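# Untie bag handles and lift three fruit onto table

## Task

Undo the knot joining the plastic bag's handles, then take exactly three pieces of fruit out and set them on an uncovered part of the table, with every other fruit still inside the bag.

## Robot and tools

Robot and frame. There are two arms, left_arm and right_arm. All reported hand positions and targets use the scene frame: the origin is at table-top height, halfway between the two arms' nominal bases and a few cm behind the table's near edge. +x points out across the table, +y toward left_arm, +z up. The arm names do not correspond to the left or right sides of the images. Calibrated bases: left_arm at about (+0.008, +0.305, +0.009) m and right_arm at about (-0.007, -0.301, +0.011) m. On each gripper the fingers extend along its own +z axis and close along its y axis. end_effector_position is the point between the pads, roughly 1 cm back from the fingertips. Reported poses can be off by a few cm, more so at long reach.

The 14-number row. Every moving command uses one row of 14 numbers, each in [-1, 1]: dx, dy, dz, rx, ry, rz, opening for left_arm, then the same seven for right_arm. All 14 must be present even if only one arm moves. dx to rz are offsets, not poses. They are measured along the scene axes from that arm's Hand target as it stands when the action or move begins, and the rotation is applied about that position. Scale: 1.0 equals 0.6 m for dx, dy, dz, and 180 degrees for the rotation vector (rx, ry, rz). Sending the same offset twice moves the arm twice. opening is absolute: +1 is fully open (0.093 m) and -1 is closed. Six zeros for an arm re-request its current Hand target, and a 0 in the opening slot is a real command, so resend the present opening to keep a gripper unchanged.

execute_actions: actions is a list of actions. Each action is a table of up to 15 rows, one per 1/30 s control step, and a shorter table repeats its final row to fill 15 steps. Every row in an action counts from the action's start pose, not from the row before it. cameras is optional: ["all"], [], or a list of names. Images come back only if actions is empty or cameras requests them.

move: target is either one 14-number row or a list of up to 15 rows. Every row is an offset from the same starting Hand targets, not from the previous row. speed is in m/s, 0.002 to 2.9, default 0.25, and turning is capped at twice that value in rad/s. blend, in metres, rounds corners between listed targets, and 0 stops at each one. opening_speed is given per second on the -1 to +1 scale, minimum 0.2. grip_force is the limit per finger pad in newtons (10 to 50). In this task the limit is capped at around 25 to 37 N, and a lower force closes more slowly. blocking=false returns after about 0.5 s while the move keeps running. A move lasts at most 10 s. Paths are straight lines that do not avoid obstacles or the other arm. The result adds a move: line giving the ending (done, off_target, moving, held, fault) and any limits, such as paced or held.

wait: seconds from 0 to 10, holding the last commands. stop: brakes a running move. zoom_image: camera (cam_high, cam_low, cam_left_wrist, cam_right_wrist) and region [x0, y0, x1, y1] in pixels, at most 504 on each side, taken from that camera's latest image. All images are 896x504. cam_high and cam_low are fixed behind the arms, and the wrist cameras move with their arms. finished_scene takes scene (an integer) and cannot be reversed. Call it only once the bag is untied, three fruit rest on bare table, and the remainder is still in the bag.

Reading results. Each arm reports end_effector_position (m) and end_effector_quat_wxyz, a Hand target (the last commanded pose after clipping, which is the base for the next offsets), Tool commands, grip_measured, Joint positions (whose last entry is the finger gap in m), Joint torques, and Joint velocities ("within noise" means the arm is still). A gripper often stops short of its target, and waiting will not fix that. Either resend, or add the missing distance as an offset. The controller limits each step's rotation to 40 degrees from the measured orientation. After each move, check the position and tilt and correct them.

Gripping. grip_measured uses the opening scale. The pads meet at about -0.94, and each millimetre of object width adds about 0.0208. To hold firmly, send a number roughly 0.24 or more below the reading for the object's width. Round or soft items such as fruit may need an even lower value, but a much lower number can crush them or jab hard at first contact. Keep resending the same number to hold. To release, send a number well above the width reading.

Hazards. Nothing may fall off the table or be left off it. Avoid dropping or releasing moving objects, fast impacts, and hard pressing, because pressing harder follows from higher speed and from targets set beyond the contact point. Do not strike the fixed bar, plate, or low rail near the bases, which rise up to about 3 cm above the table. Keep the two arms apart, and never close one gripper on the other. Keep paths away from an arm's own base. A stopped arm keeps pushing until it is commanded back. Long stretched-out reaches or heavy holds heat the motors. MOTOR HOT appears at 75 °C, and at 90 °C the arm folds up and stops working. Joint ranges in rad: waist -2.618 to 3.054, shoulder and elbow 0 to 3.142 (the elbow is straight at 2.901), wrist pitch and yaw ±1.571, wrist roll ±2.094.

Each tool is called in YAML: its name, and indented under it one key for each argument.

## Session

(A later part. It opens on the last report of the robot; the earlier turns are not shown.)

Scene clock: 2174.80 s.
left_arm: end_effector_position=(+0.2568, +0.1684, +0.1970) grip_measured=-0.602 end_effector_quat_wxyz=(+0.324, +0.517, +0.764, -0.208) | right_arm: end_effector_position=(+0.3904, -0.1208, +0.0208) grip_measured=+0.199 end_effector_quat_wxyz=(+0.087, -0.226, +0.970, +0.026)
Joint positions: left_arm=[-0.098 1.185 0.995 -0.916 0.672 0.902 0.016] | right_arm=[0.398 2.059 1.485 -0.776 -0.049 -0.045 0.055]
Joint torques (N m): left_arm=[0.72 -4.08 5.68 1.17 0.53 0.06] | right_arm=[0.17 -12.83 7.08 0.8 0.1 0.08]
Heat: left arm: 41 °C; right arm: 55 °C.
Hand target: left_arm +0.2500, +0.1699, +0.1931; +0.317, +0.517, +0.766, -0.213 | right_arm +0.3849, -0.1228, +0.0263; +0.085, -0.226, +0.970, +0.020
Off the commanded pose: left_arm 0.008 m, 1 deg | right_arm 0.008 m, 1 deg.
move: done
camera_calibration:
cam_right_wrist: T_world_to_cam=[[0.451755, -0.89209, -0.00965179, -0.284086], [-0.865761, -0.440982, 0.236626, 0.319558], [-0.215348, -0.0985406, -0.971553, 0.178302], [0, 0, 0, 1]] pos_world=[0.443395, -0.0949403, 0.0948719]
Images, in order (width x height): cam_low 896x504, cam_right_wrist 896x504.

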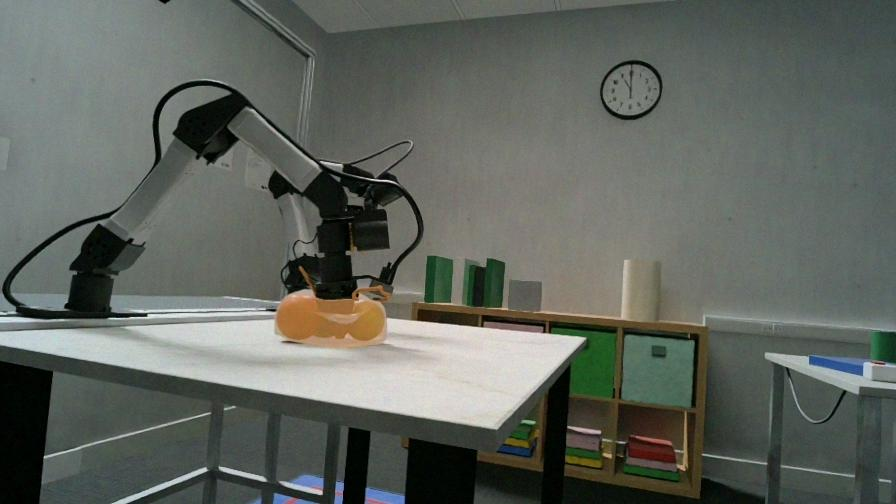

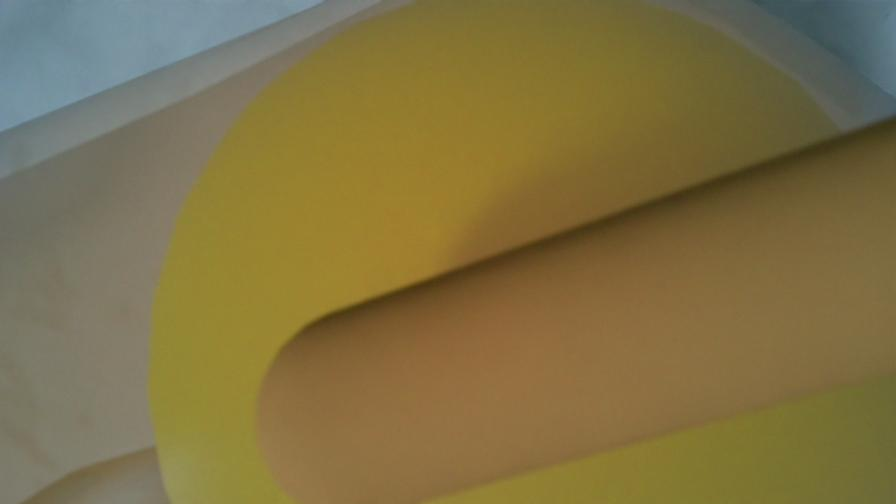

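move:
  target: [0,0,0,0,0,0,-0.6,0.0,0.0,0.1,0,0,0,0.12]
  speed: 0.05
  cameras: ["cam_right_wrist","cam_low","cam_high"]

Scene clock: 2187.10 s.
left_arm: end_effector_position=(+0.2568, +0.1684, +0.1970) grip_measured=-0.602 end_effector_quat_wxyz=(+0.324, +0.517, +0.764, -0.208) | right_arm: end_effector_position=(+0.3788, -0.1245, +0.0607) grip_measured=+0.199 end_effector_quat_wxyz=(+0.060, -0.226, +0.972, +0.021)
Joint positions: left_arm=[-0.098 1.185 0.995 -0.916 0.672 0.902 0.016] | right_arm=[0.398 2.016 1.593 -0.983 -0.049 -0.045 0.055]
Joint torques (N m): left_arm=[0.76 -4.12 5.74 1.18 0.53 0.08] | right_arm=[-0.03 -14.31 11.62 0.6 0.1 0.01]
Heat: left arm: 41 °C; right arm: 54 °C.
Hand target: left_arm +0.2500, +0.1699, +0.1931; +0.317, +0.517, +0.766, -0.213 | right_arm +0.3848, -0.1229, +0.0864; +0.085, -0.226, +0.970, +0.020
Off the commanded pose: left_arm 0.008 m, 1 deg | right_arm 0.026 m, 3 deg.
move: off_target (right_arm)
camera_calibration:
cam_right_wrist: T_world_to_cam=[[0.449721, -0.893073, -0.0130906, -0.280928], [-0.852997, -0.433794, 0.290205, 0.291303], [-0.264853, -0.119345, -0.956875, 0.229351], [0, 0, 0, 1]] pos_world=[0.435564, -0.0971515, 0.131246]
Images, in order (width x height): cam_high 896x504, cam_low 896x504, cam_right_wrist 896x504.

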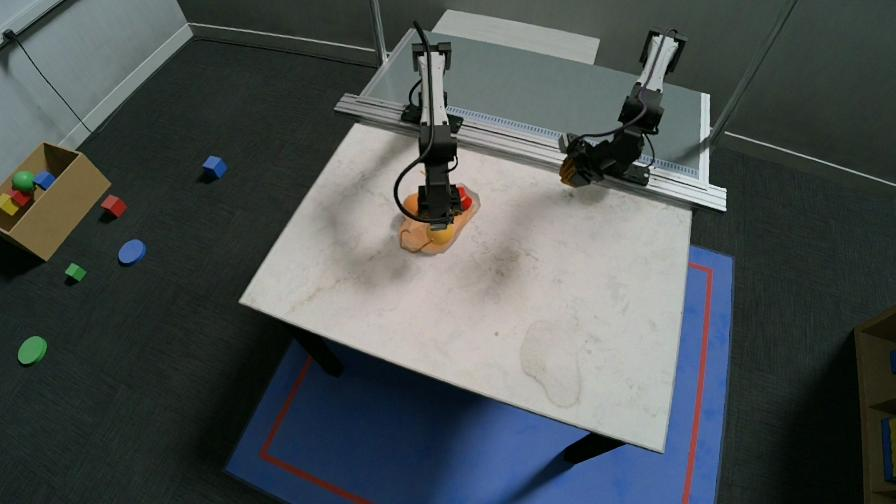

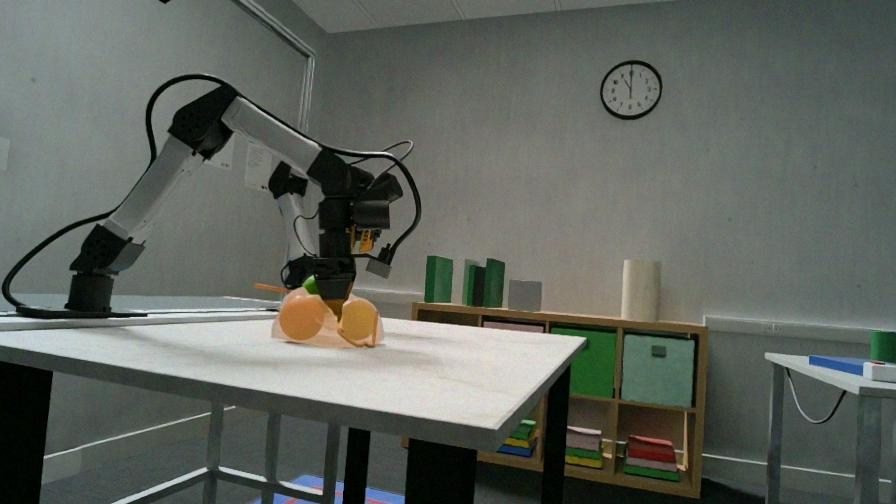

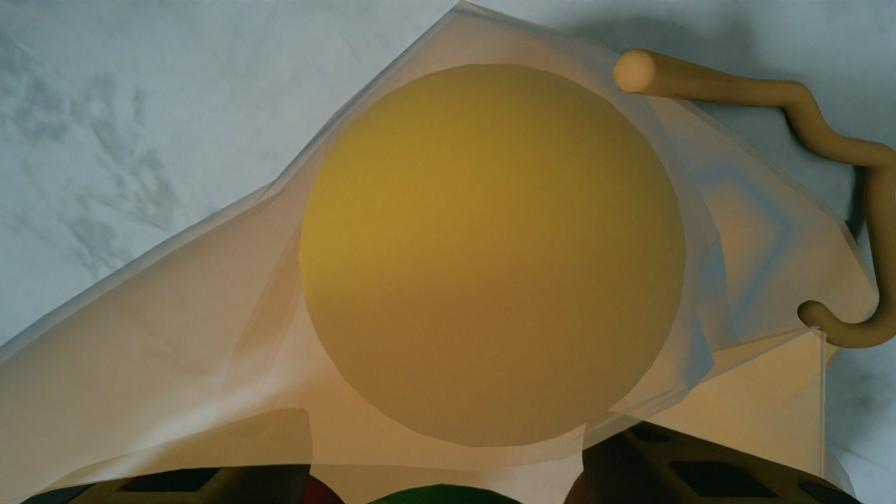

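move:
  target: [0,0,0,0,0,0,-0.6,0.01,0.0,0.1,0,0,0,0.12]
  speed: 0.06
  cameras: ["cam_right_wrist","cam_low"]

zoom_image:
  camera: "cam_low"
  region: [250, 220, 430, 360]

Scene clock: 2201.50 s.
left_arm: end_effector_position=(+0.2568, +0.1684, +0.1970) grip_measured=-0.602 end_effector_quat_wxyz=(+0.324, +0.517, +0.764, -0.208) | right_arm: end_effector_position=(+0.3871, -0.1189, +0.1270) grip_measured=+0.199 end_effector_quat_wxyz=(+0.067, -0.227, +0.971, +0.022)
Joint positions: left_arm=[-0.098 1.185 0.995 -0.916 0.672 0.902 0.016] | right_arm=[0.398 2.016 1.856 -1.23 -0.049 -0.046 0.055]
Joint torques (N m): left_arm=[0.75 -4.1 5.67 1.18 0.54 0.07] | right_arm=[-0.92 -12.68 11.75 0.62 0.09 -0.09]
Heat: left arm: 41 °C; right arm: 55 °C.
Hand target: left_arm +0.2500, +0.1699, +0.1931; +0.317, +0.517, +0.766, -0.213 | right_arm +0.3908, -0.1229, +0.1463; +0.085, -0.226, +0.970, +0.020
Off the commanded pose: left_arm 0.008 m, 1 deg | right_arm 0.020 m, 2 deg.
move: off_target (right_arm)
camera_calibration:
cam_right_wrist: T_world_to_cam=[[0.451348, -0.892268, -0.0119731, -0.279423], [-0.856389, -0.436892, 0.275179, 0.284428], [-0.250765, -0.113948, -0.961318, 0.291411], [0, 0, 0, 1]] pos_world=[0.442773, -0.0918499, 0.198525]
Images, in order (width x height): cam_low 896x504, cam_right_wrist 896x504.

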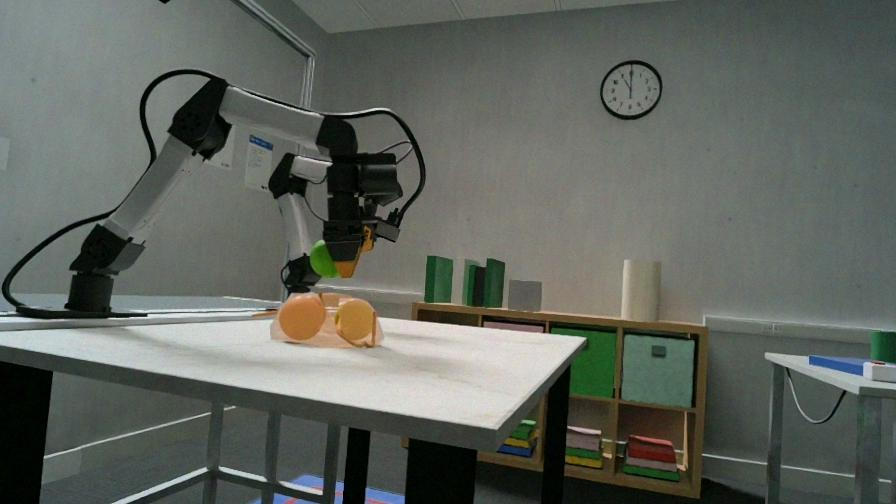

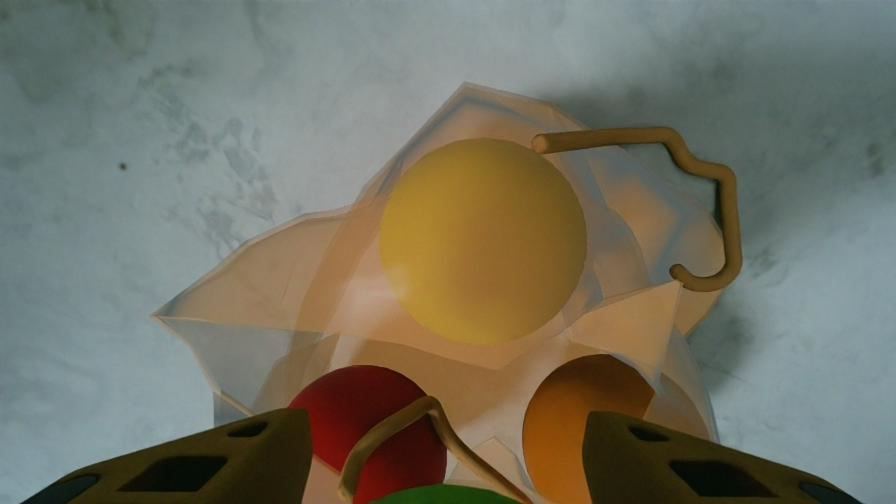

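Scaled by 2.800 from the camera's 896x504 image, which has a finer 1280x720 frame.

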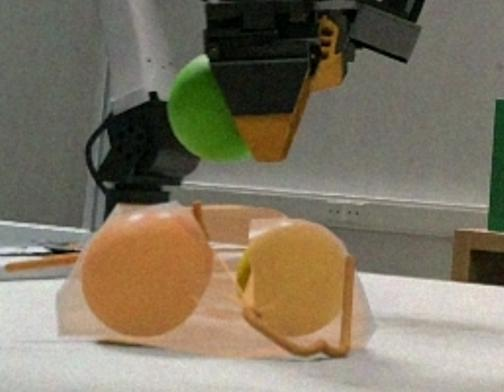

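move:
  target:
    - [0,0,0,0,0,0,-0.6,-0.02,-0.15,0.03,0,0,0,0.12]
    - [0,0,0,0,0,0,-0.6,-0.03,-0.42,0.0,0,0,0,0.12]
  speed: 0.12
  blend: [0.03,0]
  cameras: ["cam_right_wrist","cam_low","cam_high"]

Scene clock: 2220.33 s.
left_arm: end_effector_position=(+0.2568, +0.1684, +0.1970) grip_measured=-0.602 end_effector_quat_wxyz=(+0.324, +0.517, +0.764, -0.208) | right_arm: end_effector_position=(+0.3709, -0.3728, +0.1467) grip_measured=+0.199 end_effector_quat_wxyz=(+0.083, -0.225, +0.971, +0.017)
Joint positions: left_arm=[-0.098 1.185 0.995 -0.916 0.672 0.902 0.016] | right_arm=[-0.282 1.858 1.671 -1.24 -0.157 -0.716 0.055]
Joint torques (N m): left_arm=[0.76 -4.05 5.7 1.18 0.53 0.08] | right_arm=[-0.81 -8.05 9.21 0.82 -0.23 -0.09]
Heat: left arm: 40 °C; right arm: 56 °C.
Hand target: left_arm +0.2500, +0.1699, +0.1931; +0.317, +0.517, +0.766, -0.213 | right_arm +0.3728, -0.3748, +0.1462; +0.085, -0.226, +0.970, +0.020
Off the commanded pose: left_arm 0.008 m, 1 deg | right_arm 0.003 m, 1 deg.
move: done
camera_calibration:
cam_right_wrist: T_world_to_cam=[[0.448446, -0.893788, 0.00622606, -0.500622], [-0.866455, -0.433001, 0.248527, 0.163375], [-0.219435, -0.116846, -0.968605, 0.265823], [0, 0, 0, 1]] pos_world=[0.42439, -0.345648, 0.219991]
Images, in order (width x height): cam_high 896x504, cam_low 896x504, cam_right_wrist 896x504.

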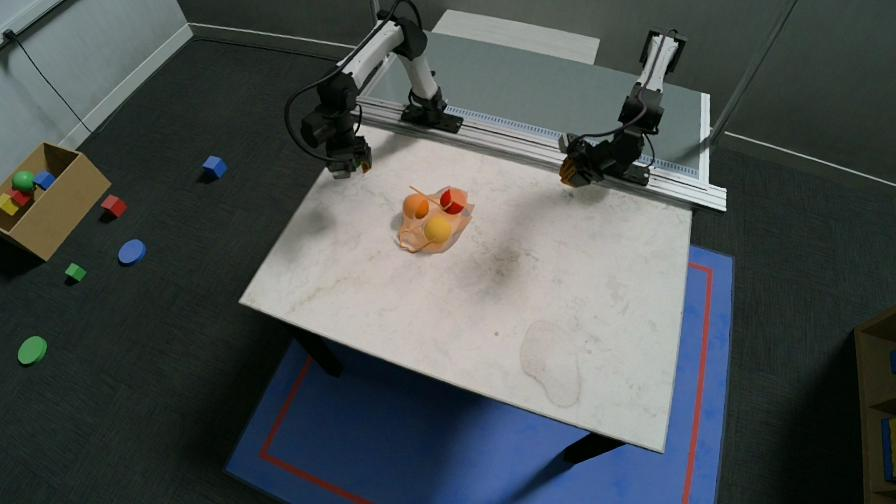

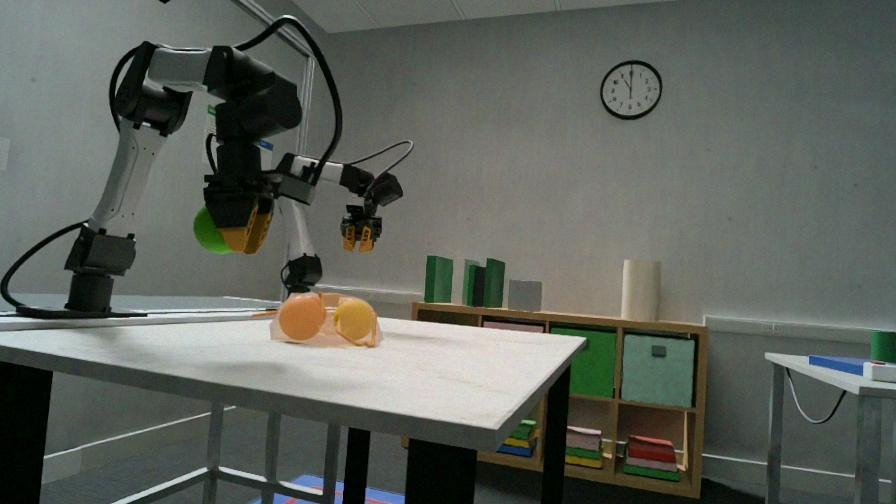

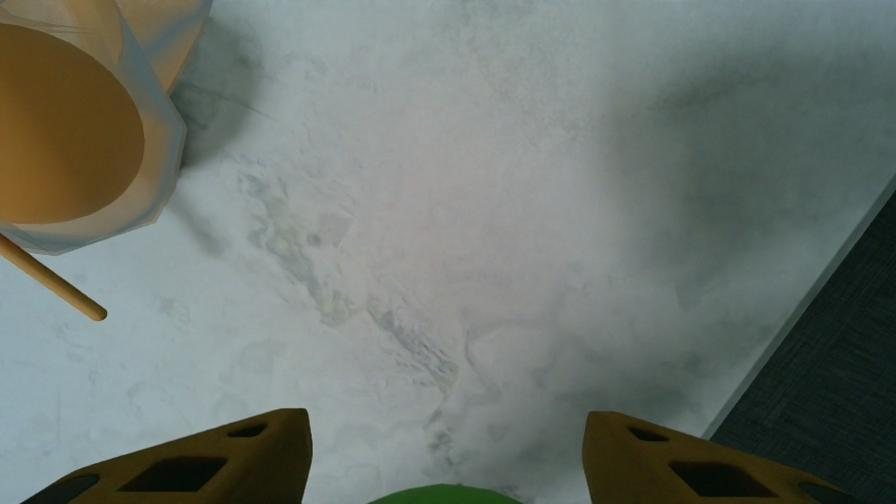

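move:
  target: [0,0,0,0,0,0,-0.6,0,0,-0.205,0,0,0,0.12]
  speed: 0.1
  cameras: ["cam_right_wrist","cam_low"]

zoom_image:
  camera: "cam_low"
  region: [150, 180, 330, 360]

Scene clock: 2228.33 s.
left_arm: end_effector_position=(+0.2568, +0.1684, +0.1970) grip_measured=-0.602 end_effector_quat_wxyz=(+0.324, +0.517, +0.764, -0.208) | right_arm: end_effector_position=(+0.3722, -0.3768, +0.0289) grip_measured=+0.199 end_effector_quat_wxyz=(+0.084, -0.228, +0.970, +0.016)
Joint positions: left_arm=[-0.098 1.185 0.995 -0.916 0.672 0.902 0.016] | right_arm=[-0.276 1.947 1.313 -0.79 -0.157 -0.716 0.055]
Joint torques (N m): left_arm=[0.76 -4.14 5.7 1.18 0.53 0.07] | right_arm=[0.1 -8.29 6.91 1.05 -0.19 0.09]
Heat: left arm: 40 °C; right arm: 56 °C.
Hand target: left_arm +0.2500, +0.1699, +0.1931; +0.317, +0.517, +0.766, -0.213 | right_arm +0.3728, -0.3748, +0.0232; +0.085, -0.226, +0.970, +0.020
Off the commanded pose: left_arm 0.008 m, 1 deg | right_arm 0.006 m, 1 deg.
move: done
camera_calibration:
cam_right_wrist: T_world_to_cam=[[0.453324, -0.891313, 0.00764402, -0.504964], [-0.86474, -0.437697, 0.246263, 0.189645], [-0.216151, -0.118247, -0.969173, 0.14985], [0, 0, 0, 1]] pos_world=[0.425296, -0.349355, 0.102388]
Images, in order (width x height): cam_low 896x504, cam_right_wrist 896x504.

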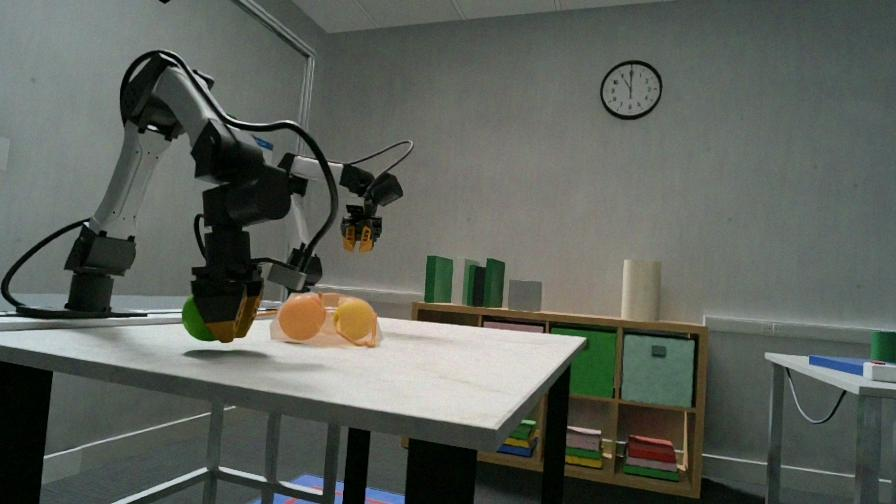

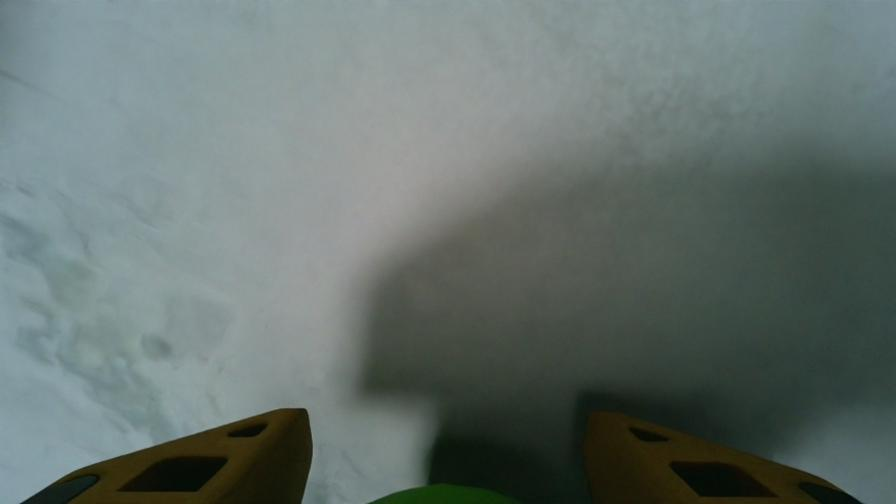

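Scaled by 2.800 from the camera's 896x504 image, which has a finer 1280x720 frame.

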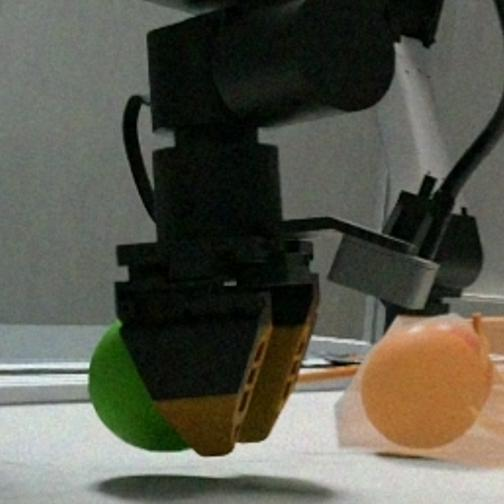

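move:
  target: [0,0,0,0,0,0,-0.6,0,0,-0.02,0,0,0,0.12]
  speed: 0.05
  cameras: ["cam_low"]

zoom_image:
  camera: "cam_low"
  region: [150, 260, 290, 360]

Scene clock: 2238.73 s.
left_arm: end_effector_position=(+0.2568, +0.1684, +0.1970) grip_measured=-0.602 end_effector_quat_wxyz=(+0.324, +0.517, +0.764, -0.208) | right_arm: end_effector_position=(+0.3731, -0.3775, +0.0184) grip_measured=+0.199 end_effector_quat_wxyz=(+0.086, -0.228, +0.970, +0.016)
Joint positions: left_arm=[-0.098 1.185 0.995 -0.916 0.672 0.902 0.016] | right_arm=[-0.276 1.964 1.291 -0.747 -0.157 -0.715 0.055]
Joint torques (N m): left_arm=[0.7 -4.11 5.7 1.17 0.53 0.06] | right_arm=[0.06 -8.17 6.57 1.02 -0.17 0.1]
Heat: left arm: 40 °C; right arm: 55 °C.
Hand target: left_arm +0.2500, +0.1699, +0.1931; +0.317, +0.517, +0.766, -0.213 | right_arm +0.3728, -0.3748, +0.0112; +0.085, -0.226, +0.970, +0.020
Off the commanded pose: left_arm 0.008 m, 1 deg | right_arm 0.008 m, 1 deg.
move: done
Images, in order (width x height): cam_low 896x504.

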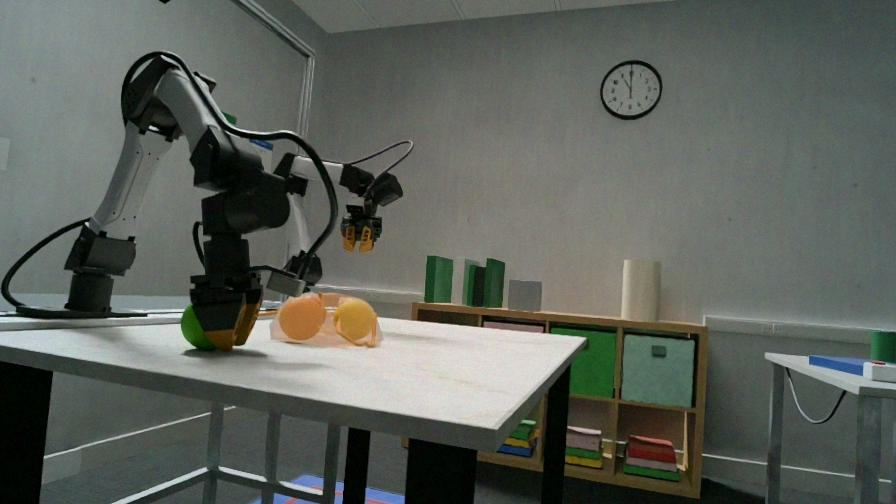

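Scaled by 3.600 from the camera's 896x504 image, which has a finer 1280x720 frame.

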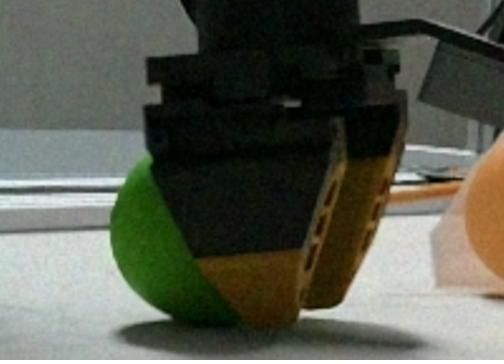

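move:
  target:
    - [0,0,0,0,0,0,-0.6,0,0,0.004,0,0,0,0.12]
    - [0,0,0,0,0,0,-0.6,0,0,0.004,0,0,0,0.75]
  speed: 0.03
  opening_speed: 0.3
  cameras: ["cam_low"]

move:
  target: [0,0,0,0,0,0,-0.6,0.03,0.01,0.22,0,0,0,0.75]
  speed: 0.12
  cameras: ["cam_low","cam_right_wrist"]

Scene clock: 2248.13 s.
left_arm: end_effector_position=(+0.2568, +0.1684, +0.1970) grip_measured=-0.602 end_effector_quat_wxyz=(+0.324, +0.517, +0.764, -0.208) | right_arm: end_effector_position=(+0.3732, -0.3775, +0.0184) grip_measured=+0.748 end_effector_quat_wxyz=(+0.086, -0.228, +0.970, +0.015)
Joint positions: left_arm=[-0.098 1.185 0.995 -0.916 0.672 0.902 0.016] | right_arm=[-0.276 1.964 1.291 -0.746 -0.157 -0.715 0.081]
Joint torques (N m): left_arm=[0.72 -4.05 5.68 1.17 0.53 0.09] | right_arm=[0.18 -8.49 7.02 0.94 -0.2 0.09]
Heat: left arm: 40 °C; right arm: 55 °C.
Hand target: left_arm +0.2500, +0.1699, +0.1931; +0.317, +0.517, +0.766, -0.213 | right_arm +0.3728, -0.3748, +0.0136; +0.085, -0.226, +0.970, +0.020
Off the commanded pose: left_arm 0.008 m, 1 deg | right_arm 0.006 m, 1 deg.
move: done
Images, in order (width x height): cam_low 896x504.

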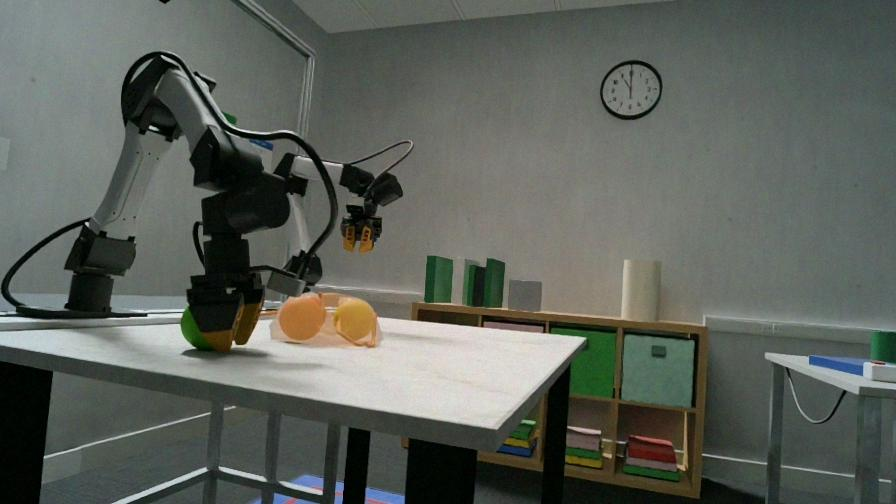

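Scene clock: 2250.03 s.
left_arm: end_effector_position=(+0.2568, +0.1684, +0.1970) grip_measured=-0.602 end_effector_quat_wxyz=(+0.324, +0.517, +0.764, -0.208) | right_arm: end_effector_position=(+0.3883, -0.3710, +0.1311) grip_measured=+0.748 end_effector_quat_wxyz=(+0.072, -0.227, +0.971, +0.024)
Joint positions: left_arm=[-0.098 1.185 0.995 -0.916 0.672 0.902 0.016] | right_arm=[-0.264 1.947 1.733 -1.236 -0.157 -0.705 0.081]
Joint torques (N m): left_arm=[0.7 -4.07 5.68 1.18 0.53 0.05] | right_arm=[0.1 -11.41 11.38 0.52 -0.14 0.07]
Heat: left arm: 40 °C; right arm: 55 °C.
Hand target: left_arm +0.2500, +0.1699, +0.1931; +0.317, +0.517, +0.766, -0.213 | right_arm +0.3909, -0.3688, +0.1458; +0.085, -0.226, +0.970, +0.020
Off the commanded pose: left_arm 0.008 m, 1 deg | right_arm 0.015 m, 2 deg.
move: off_target (right_arm)
camera_calibration:
cam_right_wrist: T_world_to_cam=[[0.453268, -0.891294, -0.0119739, -0.505229], [-0.857997, -0.439897, 0.265201, 0.175024], [-0.24164, -0.109934, -0.964119, 0.265296], [0, 0, 0, 1]] pos_world=[0.44328, -0.344149, 0.203311]
Images, in order (width x height): cam_low 896x504, cam_right_wrist 896x504.

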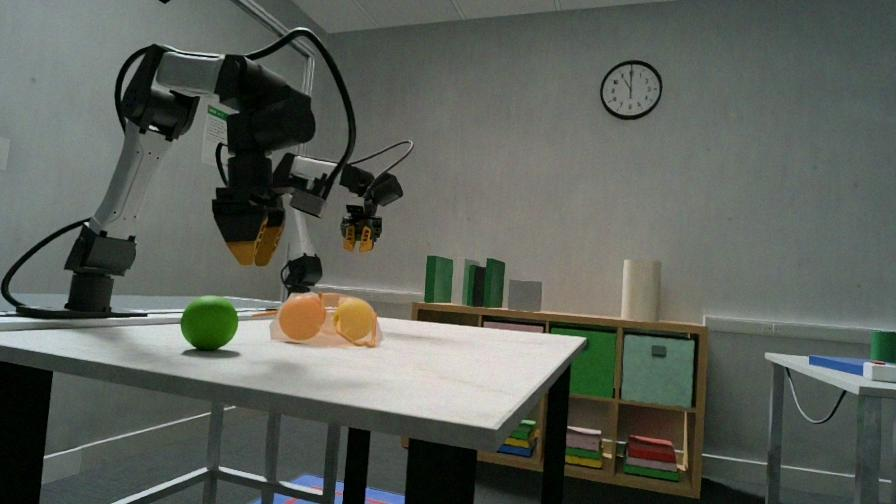

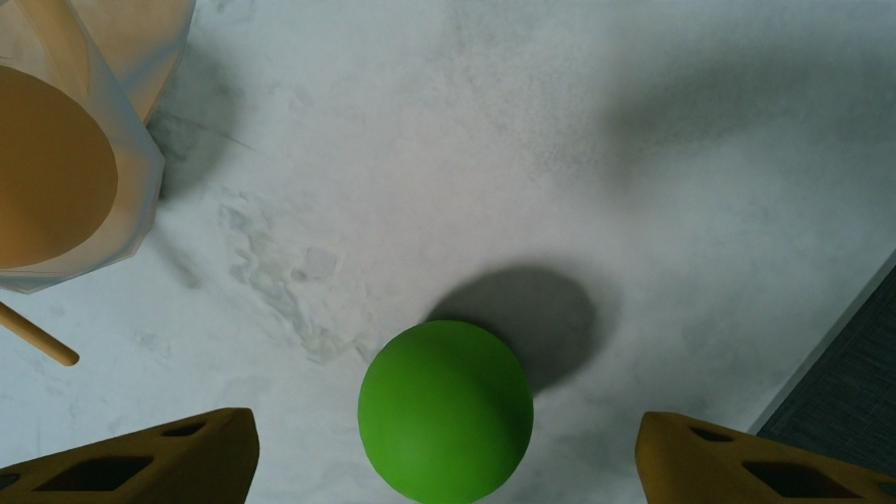

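move:
  target: [0,0,0,0,0,0,-0.6,-0.05,0.398,0.085,0.0246,-0.0498,0,0.75]
  speed: 0.2
  cameras: ["cam_right_wrist"]

Scene clock: 2259.03 s.
left_arm: end_effector_position=(+0.2568, +0.1684, +0.1970) grip_measured=-0.602 end_effector_quat_wxyz=(+0.324, +0.517, +0.764, -0.208) | right_arm: end_effector_position=(+0.3519, -0.1320, +0.1752) grip_measured=+0.748 end_effector_quat_wxyz=(+0.133, -0.228, +0.964, +0.040)
Joint positions: left_arm=[-0.098 1.185 0.995 -0.916 0.672 0.902 0.016] | right_arm=[0.393 1.739 1.646 -1.16 -0.063 -0.05 0.081]
Joint torques (N m): left_arm=[0.75 -4.12 5.65 1.18 0.53 0.08] | right_arm=[-0.13 -10.55 12.11 1.38 0.15 0.08]
Heat: left arm: 40 °C; right arm: 55 °C.
Hand target: left_arm +0.2500, +0.1699, +0.1931; +0.317, +0.517, +0.766, -0.213 | right_arm +0.3609, -0.1299, +0.1968; +0.169, -0.223, +0.959, +0.040
Off the commanded pose: left_arm 0.008 m, 1 deg | right_arm 0.023 m, 4 deg.
move: off_target (right_arm)
camera_calibration:
cam_right_wrist: T_world_to_cam=[[0.458579, -0.888533, -0.0146628, -0.276253], [-0.878672, -0.455833, 0.141956, 0.263971], [-0.132817, -0.0522145, -0.989764, 0.299132], [0, 0, 0, 1]] pos_world=[0.398358, -0.109514, 0.254547]
Images, in order (width x height): cam_right_wrist 896x504.

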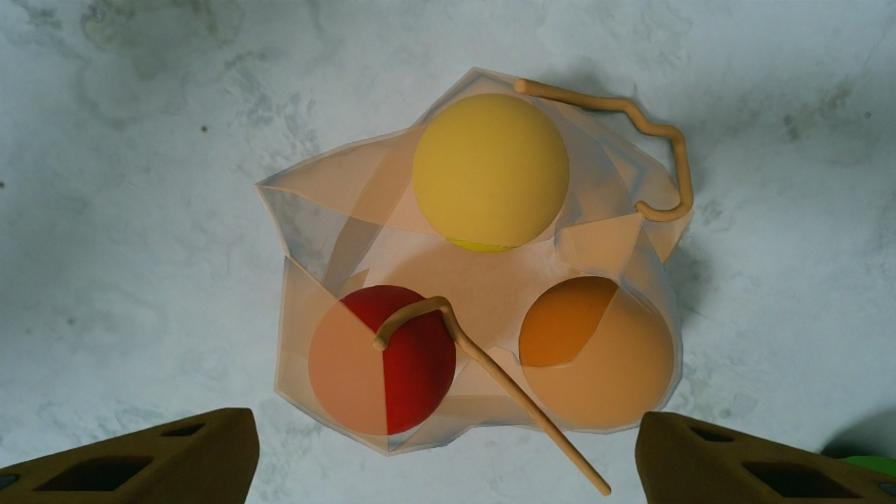

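move:
  target: [0.142,-0.33,-0.03,0,0,0,-0.6,0.0,-0.25,0.0,0,0,0,0.0]
  speed: 0.2
  cameras: ["cam_left_wrist","cam_right_wrist"]

Scene clock: 2281.83 s.
left_arm: end_effector_position=(+0.3280, -0.0248, +0.1724) grip_measured=-0.602 end_effector_quat_wxyz=(+0.311, +0.521, +0.764, -0.218) | right_arm: end_effector_position=(+0.3690, -0.2796, +0.1917) grip_measured=+0.002 end_effector_quat_wxyz=(+0.169, -0.222, +0.960, +0.036)
Joint positions: left_arm=[-0.638 1.713 1.33 -0.487 0.387 0.392 0.016] | right_arm=[-0.064 1.655 1.575 -1.156 -0.205 -0.471 0.045]
Joint torques (N m): left_arm=[0.2 -6.2 9.33 1.89 0.12 -0.05] | right_arm=[-0.62 -9.78 7.71 1.02 -0.17 -0.08]
Heat: left arm: 40 °C; right arm: 60 °C.
Hand target: left_arm +0.3351, -0.0281, +0.1751; +0.317, +0.517, +0.766, -0.213 | right_arm +0.3609, -0.2799, +0.1967; +0.169, -0.223, +0.959, +0.040
Off the commanded pose: left_arm 0.008 m, 1 deg | right_arm 0.010 m, 0 deg.
move: done
camera_calibration:
cam_left_wrist: T_world_to_cam=[[-0.935409, -0.353448, 0.00915977, 0.295682], [-0.33485, 0.877276, -0.343893, 0.230594], [0.113513, -0.324747, -0.938964, 0.205527], [0, 0, 0, 1]] pos_world=[0.330468, -0.031042, 0.269574]
cam_right_wrist: T_world_to_cam=[[0.446487, -0.89475, 0.00847037, -0.416717], [-0.892687, -0.44477, 0.0727305, 0.230942], [-0.0613083, -0.0400347, -0.997316, 0.288507], [0, 0, 0, 1]] pos_world=[0.409906, -0.258591, 0.274465]
Images, in order (width x height): cam_left_wrist 896x504, cam_right_wrist 896x504.

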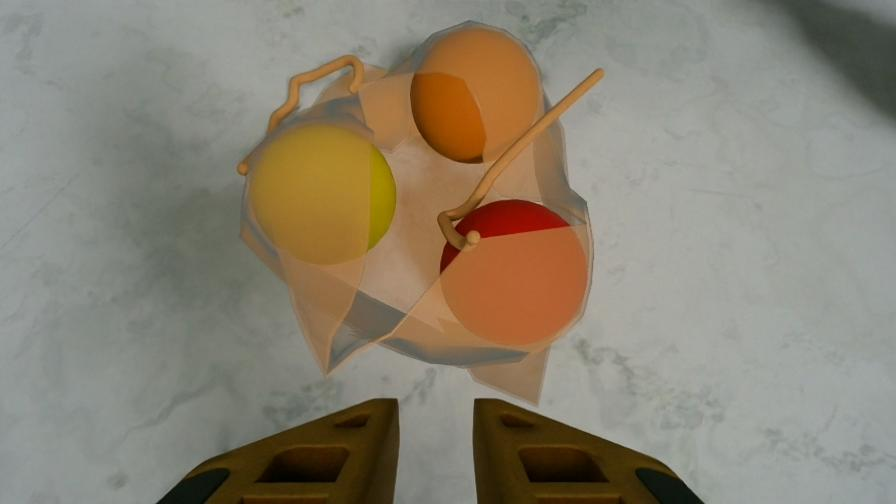

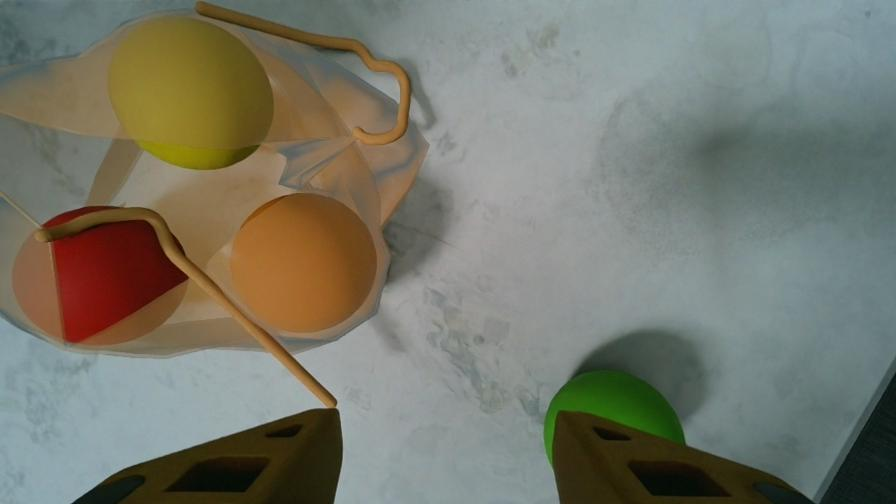

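move:
  target: [0.013,-0.118,-0.105,0,0,0,-0.5,0,0,0,0,0,0,0.0]
  speed: 0.15
  cameras: ["cam_left_wrist"]

Scene clock: 2304.47 s.
left_arm: end_effector_position=(+0.3362, -0.0947, +0.1110) grip_measured=-0.502 end_effector_quat_wxyz=(+0.311, +0.522, +0.764, -0.217) | right_arm: end_effector_position=(+0.3689, -0.2796, +0.1916) grip_measured=+0.002 end_effector_quat_wxyz=(+0.169, -0.223, +0.960, +0.036)
Joint positions: left_arm=[-0.764 1.956 1.387 -0.269 0.303 0.293 0.021] | right_arm=[-0.064 1.655 1.575 -1.156 -0.205 -0.472 0.045]
Joint torques (N m): left_arm=[0.23 -7.72 9.07 2 0.09 -0.09] | right_arm=[-0.62 -9.84 7.75 1.02 -0.23 -0.1]
Heat: left arm: 44 °C; right arm: 57 °C.
Hand target: left_arm +0.3431, -0.0988, +0.1123; +0.317, +0.517, +0.766, -0.213 | right_arm +0.3608, -0.2800, +0.1967; +0.169, -0.224, +0.959, +0.040
Off the commanded pose: left_arm 0.008 m, 1 deg | right_arm 0.010 m, 0 deg.
move: done
camera_calibration:
cam_left_wrist: T_world_to_cam=[[-0.935399, -0.353501, 0.00809912, 0.279253], [-0.334843, 0.878202, -0.341527, 0.273295], [0.113618, -0.322176, -0.939837, 0.124597], [0, 0, 0, 1]] pos_world=[0.338567, -0.101149, 0.208177]
Images, in order (width x height): cam_left_wrist 896x504.

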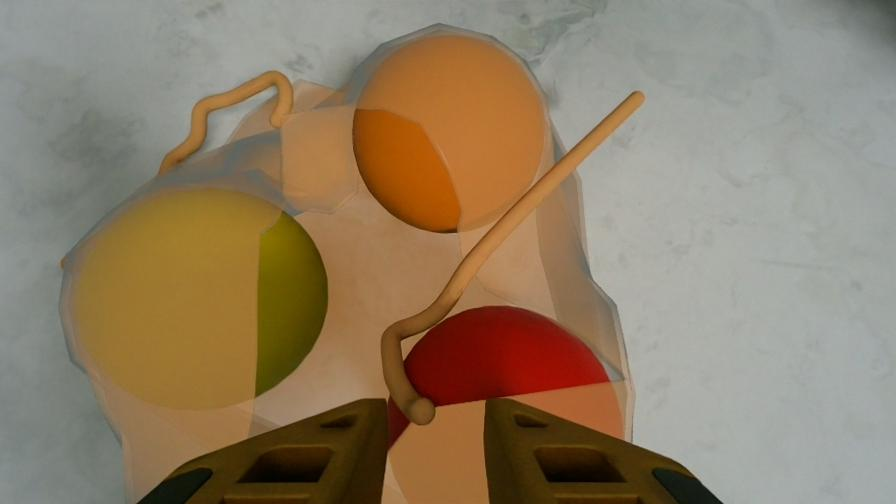

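move:
  target: [0.03,-0.025,-0.028,0,0,0,-0.5,0,0,0,0,0,0,0.0]
  speed: 0.08
  cameras: ["cam_left_wrist"]

Scene clock: 2332.17 s.
left_arm: end_effector_position=(+0.3545, -0.1127, +0.0997) grip_measured=-0.502 end_effector_quat_wxyz=(+0.318, +0.521, +0.761, -0.219) | right_arm: end_effector_position=(+0.3689, -0.2796, +0.1916) grip_measured=+0.002 end_effector_quat_wxyz=(+0.169, -0.223, +0.960, +0.036)
Joint positions: left_arm=[-0.764 2.055 1.475 -0.241 0.302 0.292 0.021] | right_arm=[-0.064 1.655 1.575 -1.156 -0.205 -0.472 0.045]
Joint torques (N m): left_arm=[0.58 -7.86 9.01 1.92 0.07 -0.08] | right_arm=[-0.73 -9.84 7.66 1 -0.25 -0.09]
Heat: left arm: 46 °C; right arm: 56 °C.
Hand target: left_arm +0.3611, -0.1138, +0.0953; +0.317, +0.517, +0.766, -0.213 | right_arm +0.3608, -0.2800, +0.1967; +0.169, -0.224, +0.959, +0.040
Off the commanded pose: left_arm 0.008 m, 1 deg | right_arm 0.010 m, 0 deg.
move: done
camera_calibration:
cam_left_wrist: T_world_to_cam=[[-0.935336, -0.353758, 0.0013479, 0.290775], [-0.331103, 0.874081, -0.355463, 0.291077], [0.12457, -0.332924, -0.934689, 0.100448], [0, 0, 0, 1]] pos_world=[0.355836, -0.118119, 0.196963]
Images, in order (width x height): cam_left_wrist 896x504.

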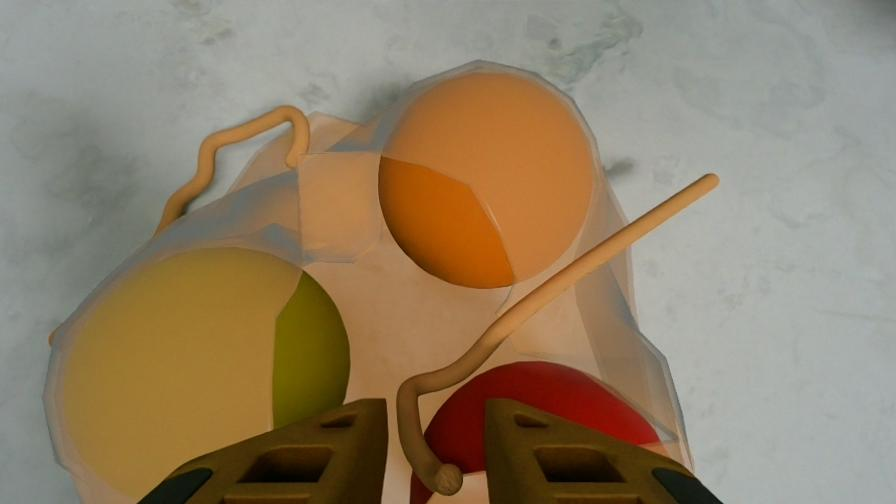

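move:
  target:
    - [0.004,-0.004,-0.03,0,0,0,-0.5,0,0,0,0,0,0,0.0]
    - [0.004,-0.004,-0.03,0,0,0,-1,0,0,0,0,0,0,0.0]
  speed: 0.08
  opening_speed: 0.6
  cameras: ["cam_left_wrist"]

Scene clock: 2340.00 s.
left_arm: end_effector_position=(+0.3631, -0.1212, +0.0961) grip_measured=-0.979 end_effector_quat_wxyz=(+0.339, +0.520, +0.752, -0.222) | right_arm: end_effector_position=(+0.3689, -0.2796, +0.1916) grip_measured=+0.002 end_effector_quat_wxyz=(+0.169, -0.223, +0.960, +0.036)
Joint positions: left_arm=[-0.764 2.086 1.475 -0.164 0.302 0.292 0] | right_arm=[-0.064 1.655 1.575 -1.156 -0.205 -0.472 0.045]
Joint torques (N m): left_arm=[0.62 -7.77 7.43 1.79 0.07 -0.07] | right_arm=[-0.8 -9.83 7.66 1 -0.21 -0.1]
Heat: left arm: 47 °C; right arm: 55 °C.
Hand target: left_arm +0.3634, -0.1161, +0.0774; +0.317, +0.517, +0.766, -0.213 | right_arm +0.3608, -0.2800, +0.1967; +0.169, -0.224, +0.959, +0.040
Off the commanded pose: left_arm 0.019 m, 3 deg | right_arm 0.010 m, 0 deg.
move: off_target (left_arm); target 2's new opening was sent with left_arm's hand 0.020 m and 3 deg from that target
camera_calibration:
cam_left_wrist: T_world_to_cam=[[-0.935181, -0.353747, -0.0173099, 0.297521], [-0.31879, 0.862048, -0.394012, 0.297818], [0.154302, -0.362954, -0.918942, 0.0772912], [0, 0, 0, 1]] pos_world=[0.361252, -0.123433, 0.19352]
Images, in order (width x height): cam_left_wrist 896x504.

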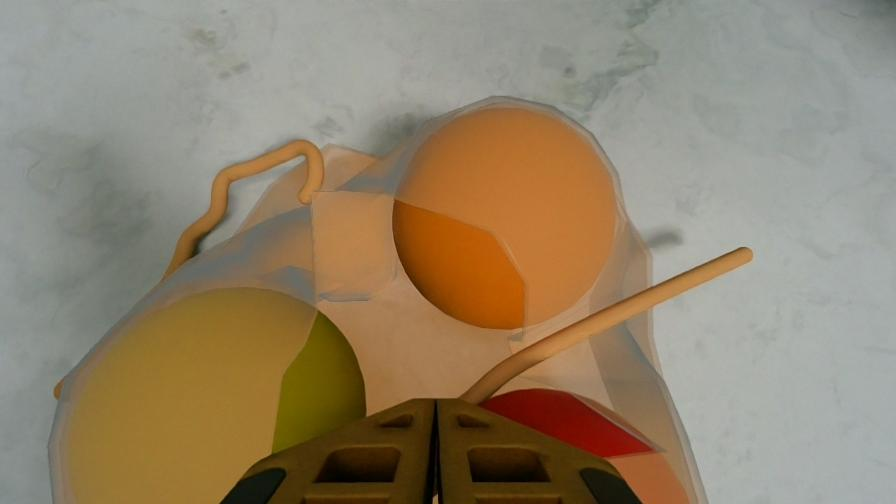

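move:
  target:
    - [0,0,0,0,0,0,-0.4,0,0,0,0,0,0,0.0]
    - [-0.02,0.04,0.09,0,0,0,-0.4,0,0,0,0,0,0,0.0]
  speed: 0.1
  opening_speed: 0.8
  cameras: ["cam_left_wrist"]

Scene clock: 2348.90 s.
left_arm: end_effector_position=(+0.3531, -0.0975, +0.1241) grip_measured=-0.402 end_effector_quat_wxyz=(+0.318, +0.515, +0.767, -0.215) | right_arm: end_effector_position=(+0.3689, -0.2796, +0.1916) grip_measured=+0.002 end_effector_quat_wxyz=(+0.169, -0.223, +0.960, +0.036)
Joint positions: left_arm=[-0.745 1.984 1.475 -0.318 0.302 0.295 0.026] | right_arm=[-0.064 1.655 1.575 -1.156 -0.205 -0.472 0.045]
Joint torques (N m): left_arm=[0.8 -11.11 7.06 1.71 0.22 0.06] | right_arm=[-0.73 -9.76 7.77 1.01 -0.24 -0.09]
Heat: left arm: 47 °C; right arm: 55 °C.
Hand target: left_arm +0.3515, -0.0922, +0.1314; +0.317, +0.517, +0.766, -0.213 | right_arm +0.3608, -0.2800, +0.1967; +0.169, -0.224, +0.959, +0.040
Off the commanded pose: left_arm 0.009 m, 0 deg | right_arm 0.010 m, 0 deg.
move: done
camera_calibration:
cam_left_wrist: T_world_to_cam=[[-0.929079, -0.369877, 0.00183036, 0.291033], [-0.34702, 0.86993, -0.350426, 0.290563], [0.128022, -0.326208, -0.936589, 0.128104], [0, 0, 0, 1]] pos_world=[0.354824, -0.103335, 0.221269]
Images, in order (width x height): cam_left_wrist 896x504.

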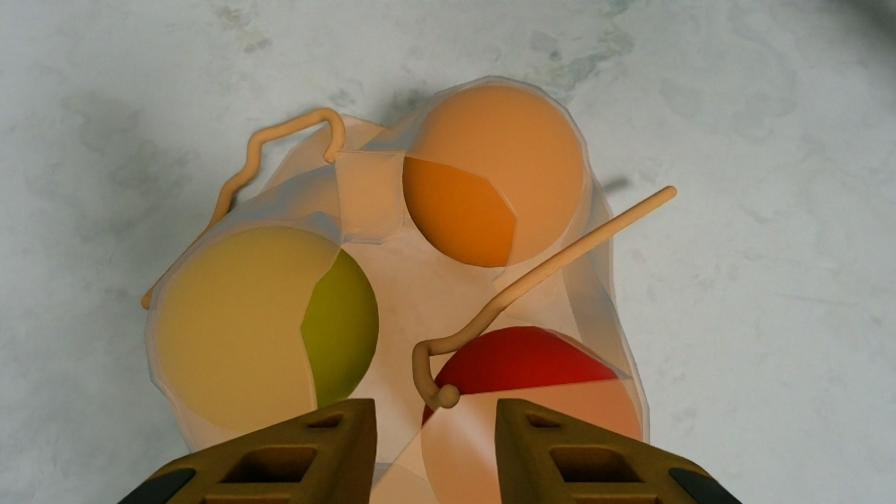

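zoom_image:
  camera: "cam_left_wrist"
  region: [380, 300, 520, 440]

Scaled by 3.600 from the camera's 896x504 image, which has a finer 1280x720 frame.

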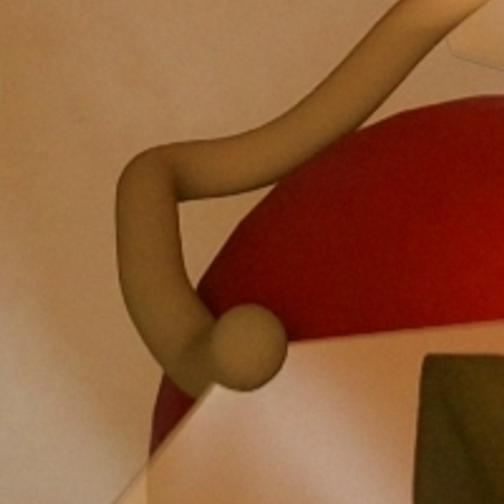

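move:
  target:
    - [0.031,-0.035,-0.116,0,0,0,-0.4,0,0,0,0,0,0,0.0]
    - [0.031,-0.035,-0.116,0,0,0,-1,0,0,0,0,0,0,0.0]
  speed: 0.12
  opening_speed: 0.8
  cameras: ["cam_left_wrist"]

Scene clock: 2372.63 s.
left_arm: end_effector_position=(+0.3775, -0.1211, +0.0932) grip_measured=-0.979 end_effector_quat_wxyz=(+0.359, +0.512, +0.748, -0.223) | right_arm: end_effector_position=(+0.3689, -0.2796, +0.1916) grip_measured=+0.002 end_effector_quat_wxyz=(+0.169, -0.223, +0.960, +0.036)
Joint positions: left_arm=[-0.745 2.11 1.47 -0.095 0.306 0.295 0] | right_arm=[-0.064 1.655 1.575 -1.156 -0.205 -0.472 0.045]
Joint torques (N m): left_arm=[0.14 -7.43 6.57 1.6 0.13 0.02] | right_arm=[-0.75 -9.78 7.69 1.01 -0.23 -0.09]
Heat: left arm: 51 °C; right arm: 55 °C.
Hand target: left_arm +0.3699, -0.1133, +0.0618; +0.317, +0.517, +0.766, -0.213 | right_arm +0.3608, -0.2800, +0.1967; +0.169, -0.224, +0.959, +0.040
Off the commanded pose: left_arm 0.033 m, 5 deg | right_arm 0.010 m, 0 deg.
move: off_target (left_arm); target 2's new opening was sent with left_arm's hand 0.035 m and 6 deg from that target
camera_calibration:
cam_left_wrist: T_world_to_cam=[[-0.929246, -0.367895, -0.0339818, 0.3086], [-0.319021, 0.845373, -0.428451, 0.302521], [0.186352, -0.387295, -0.902926, 0.0559005], [0, 0, 0, 1]] pos_world=[0.372858, -0.120561, 0.190576]
Images, in order (width x height): cam_left_wrist 896x504.

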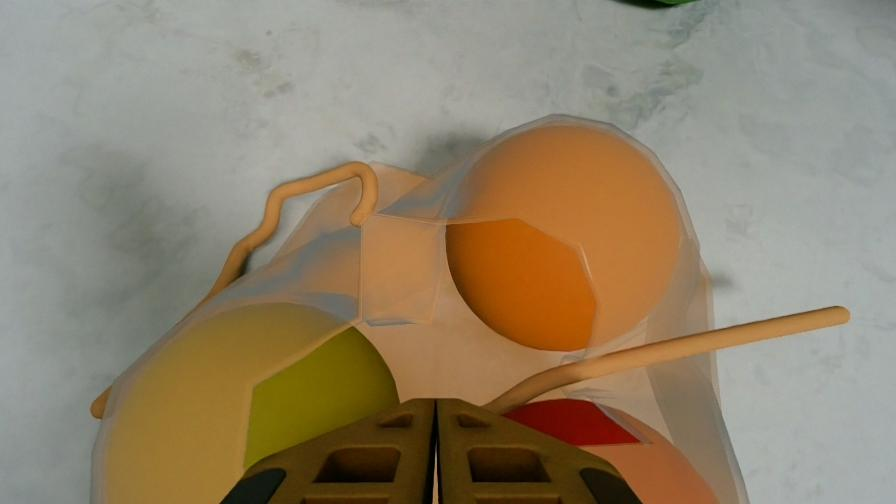

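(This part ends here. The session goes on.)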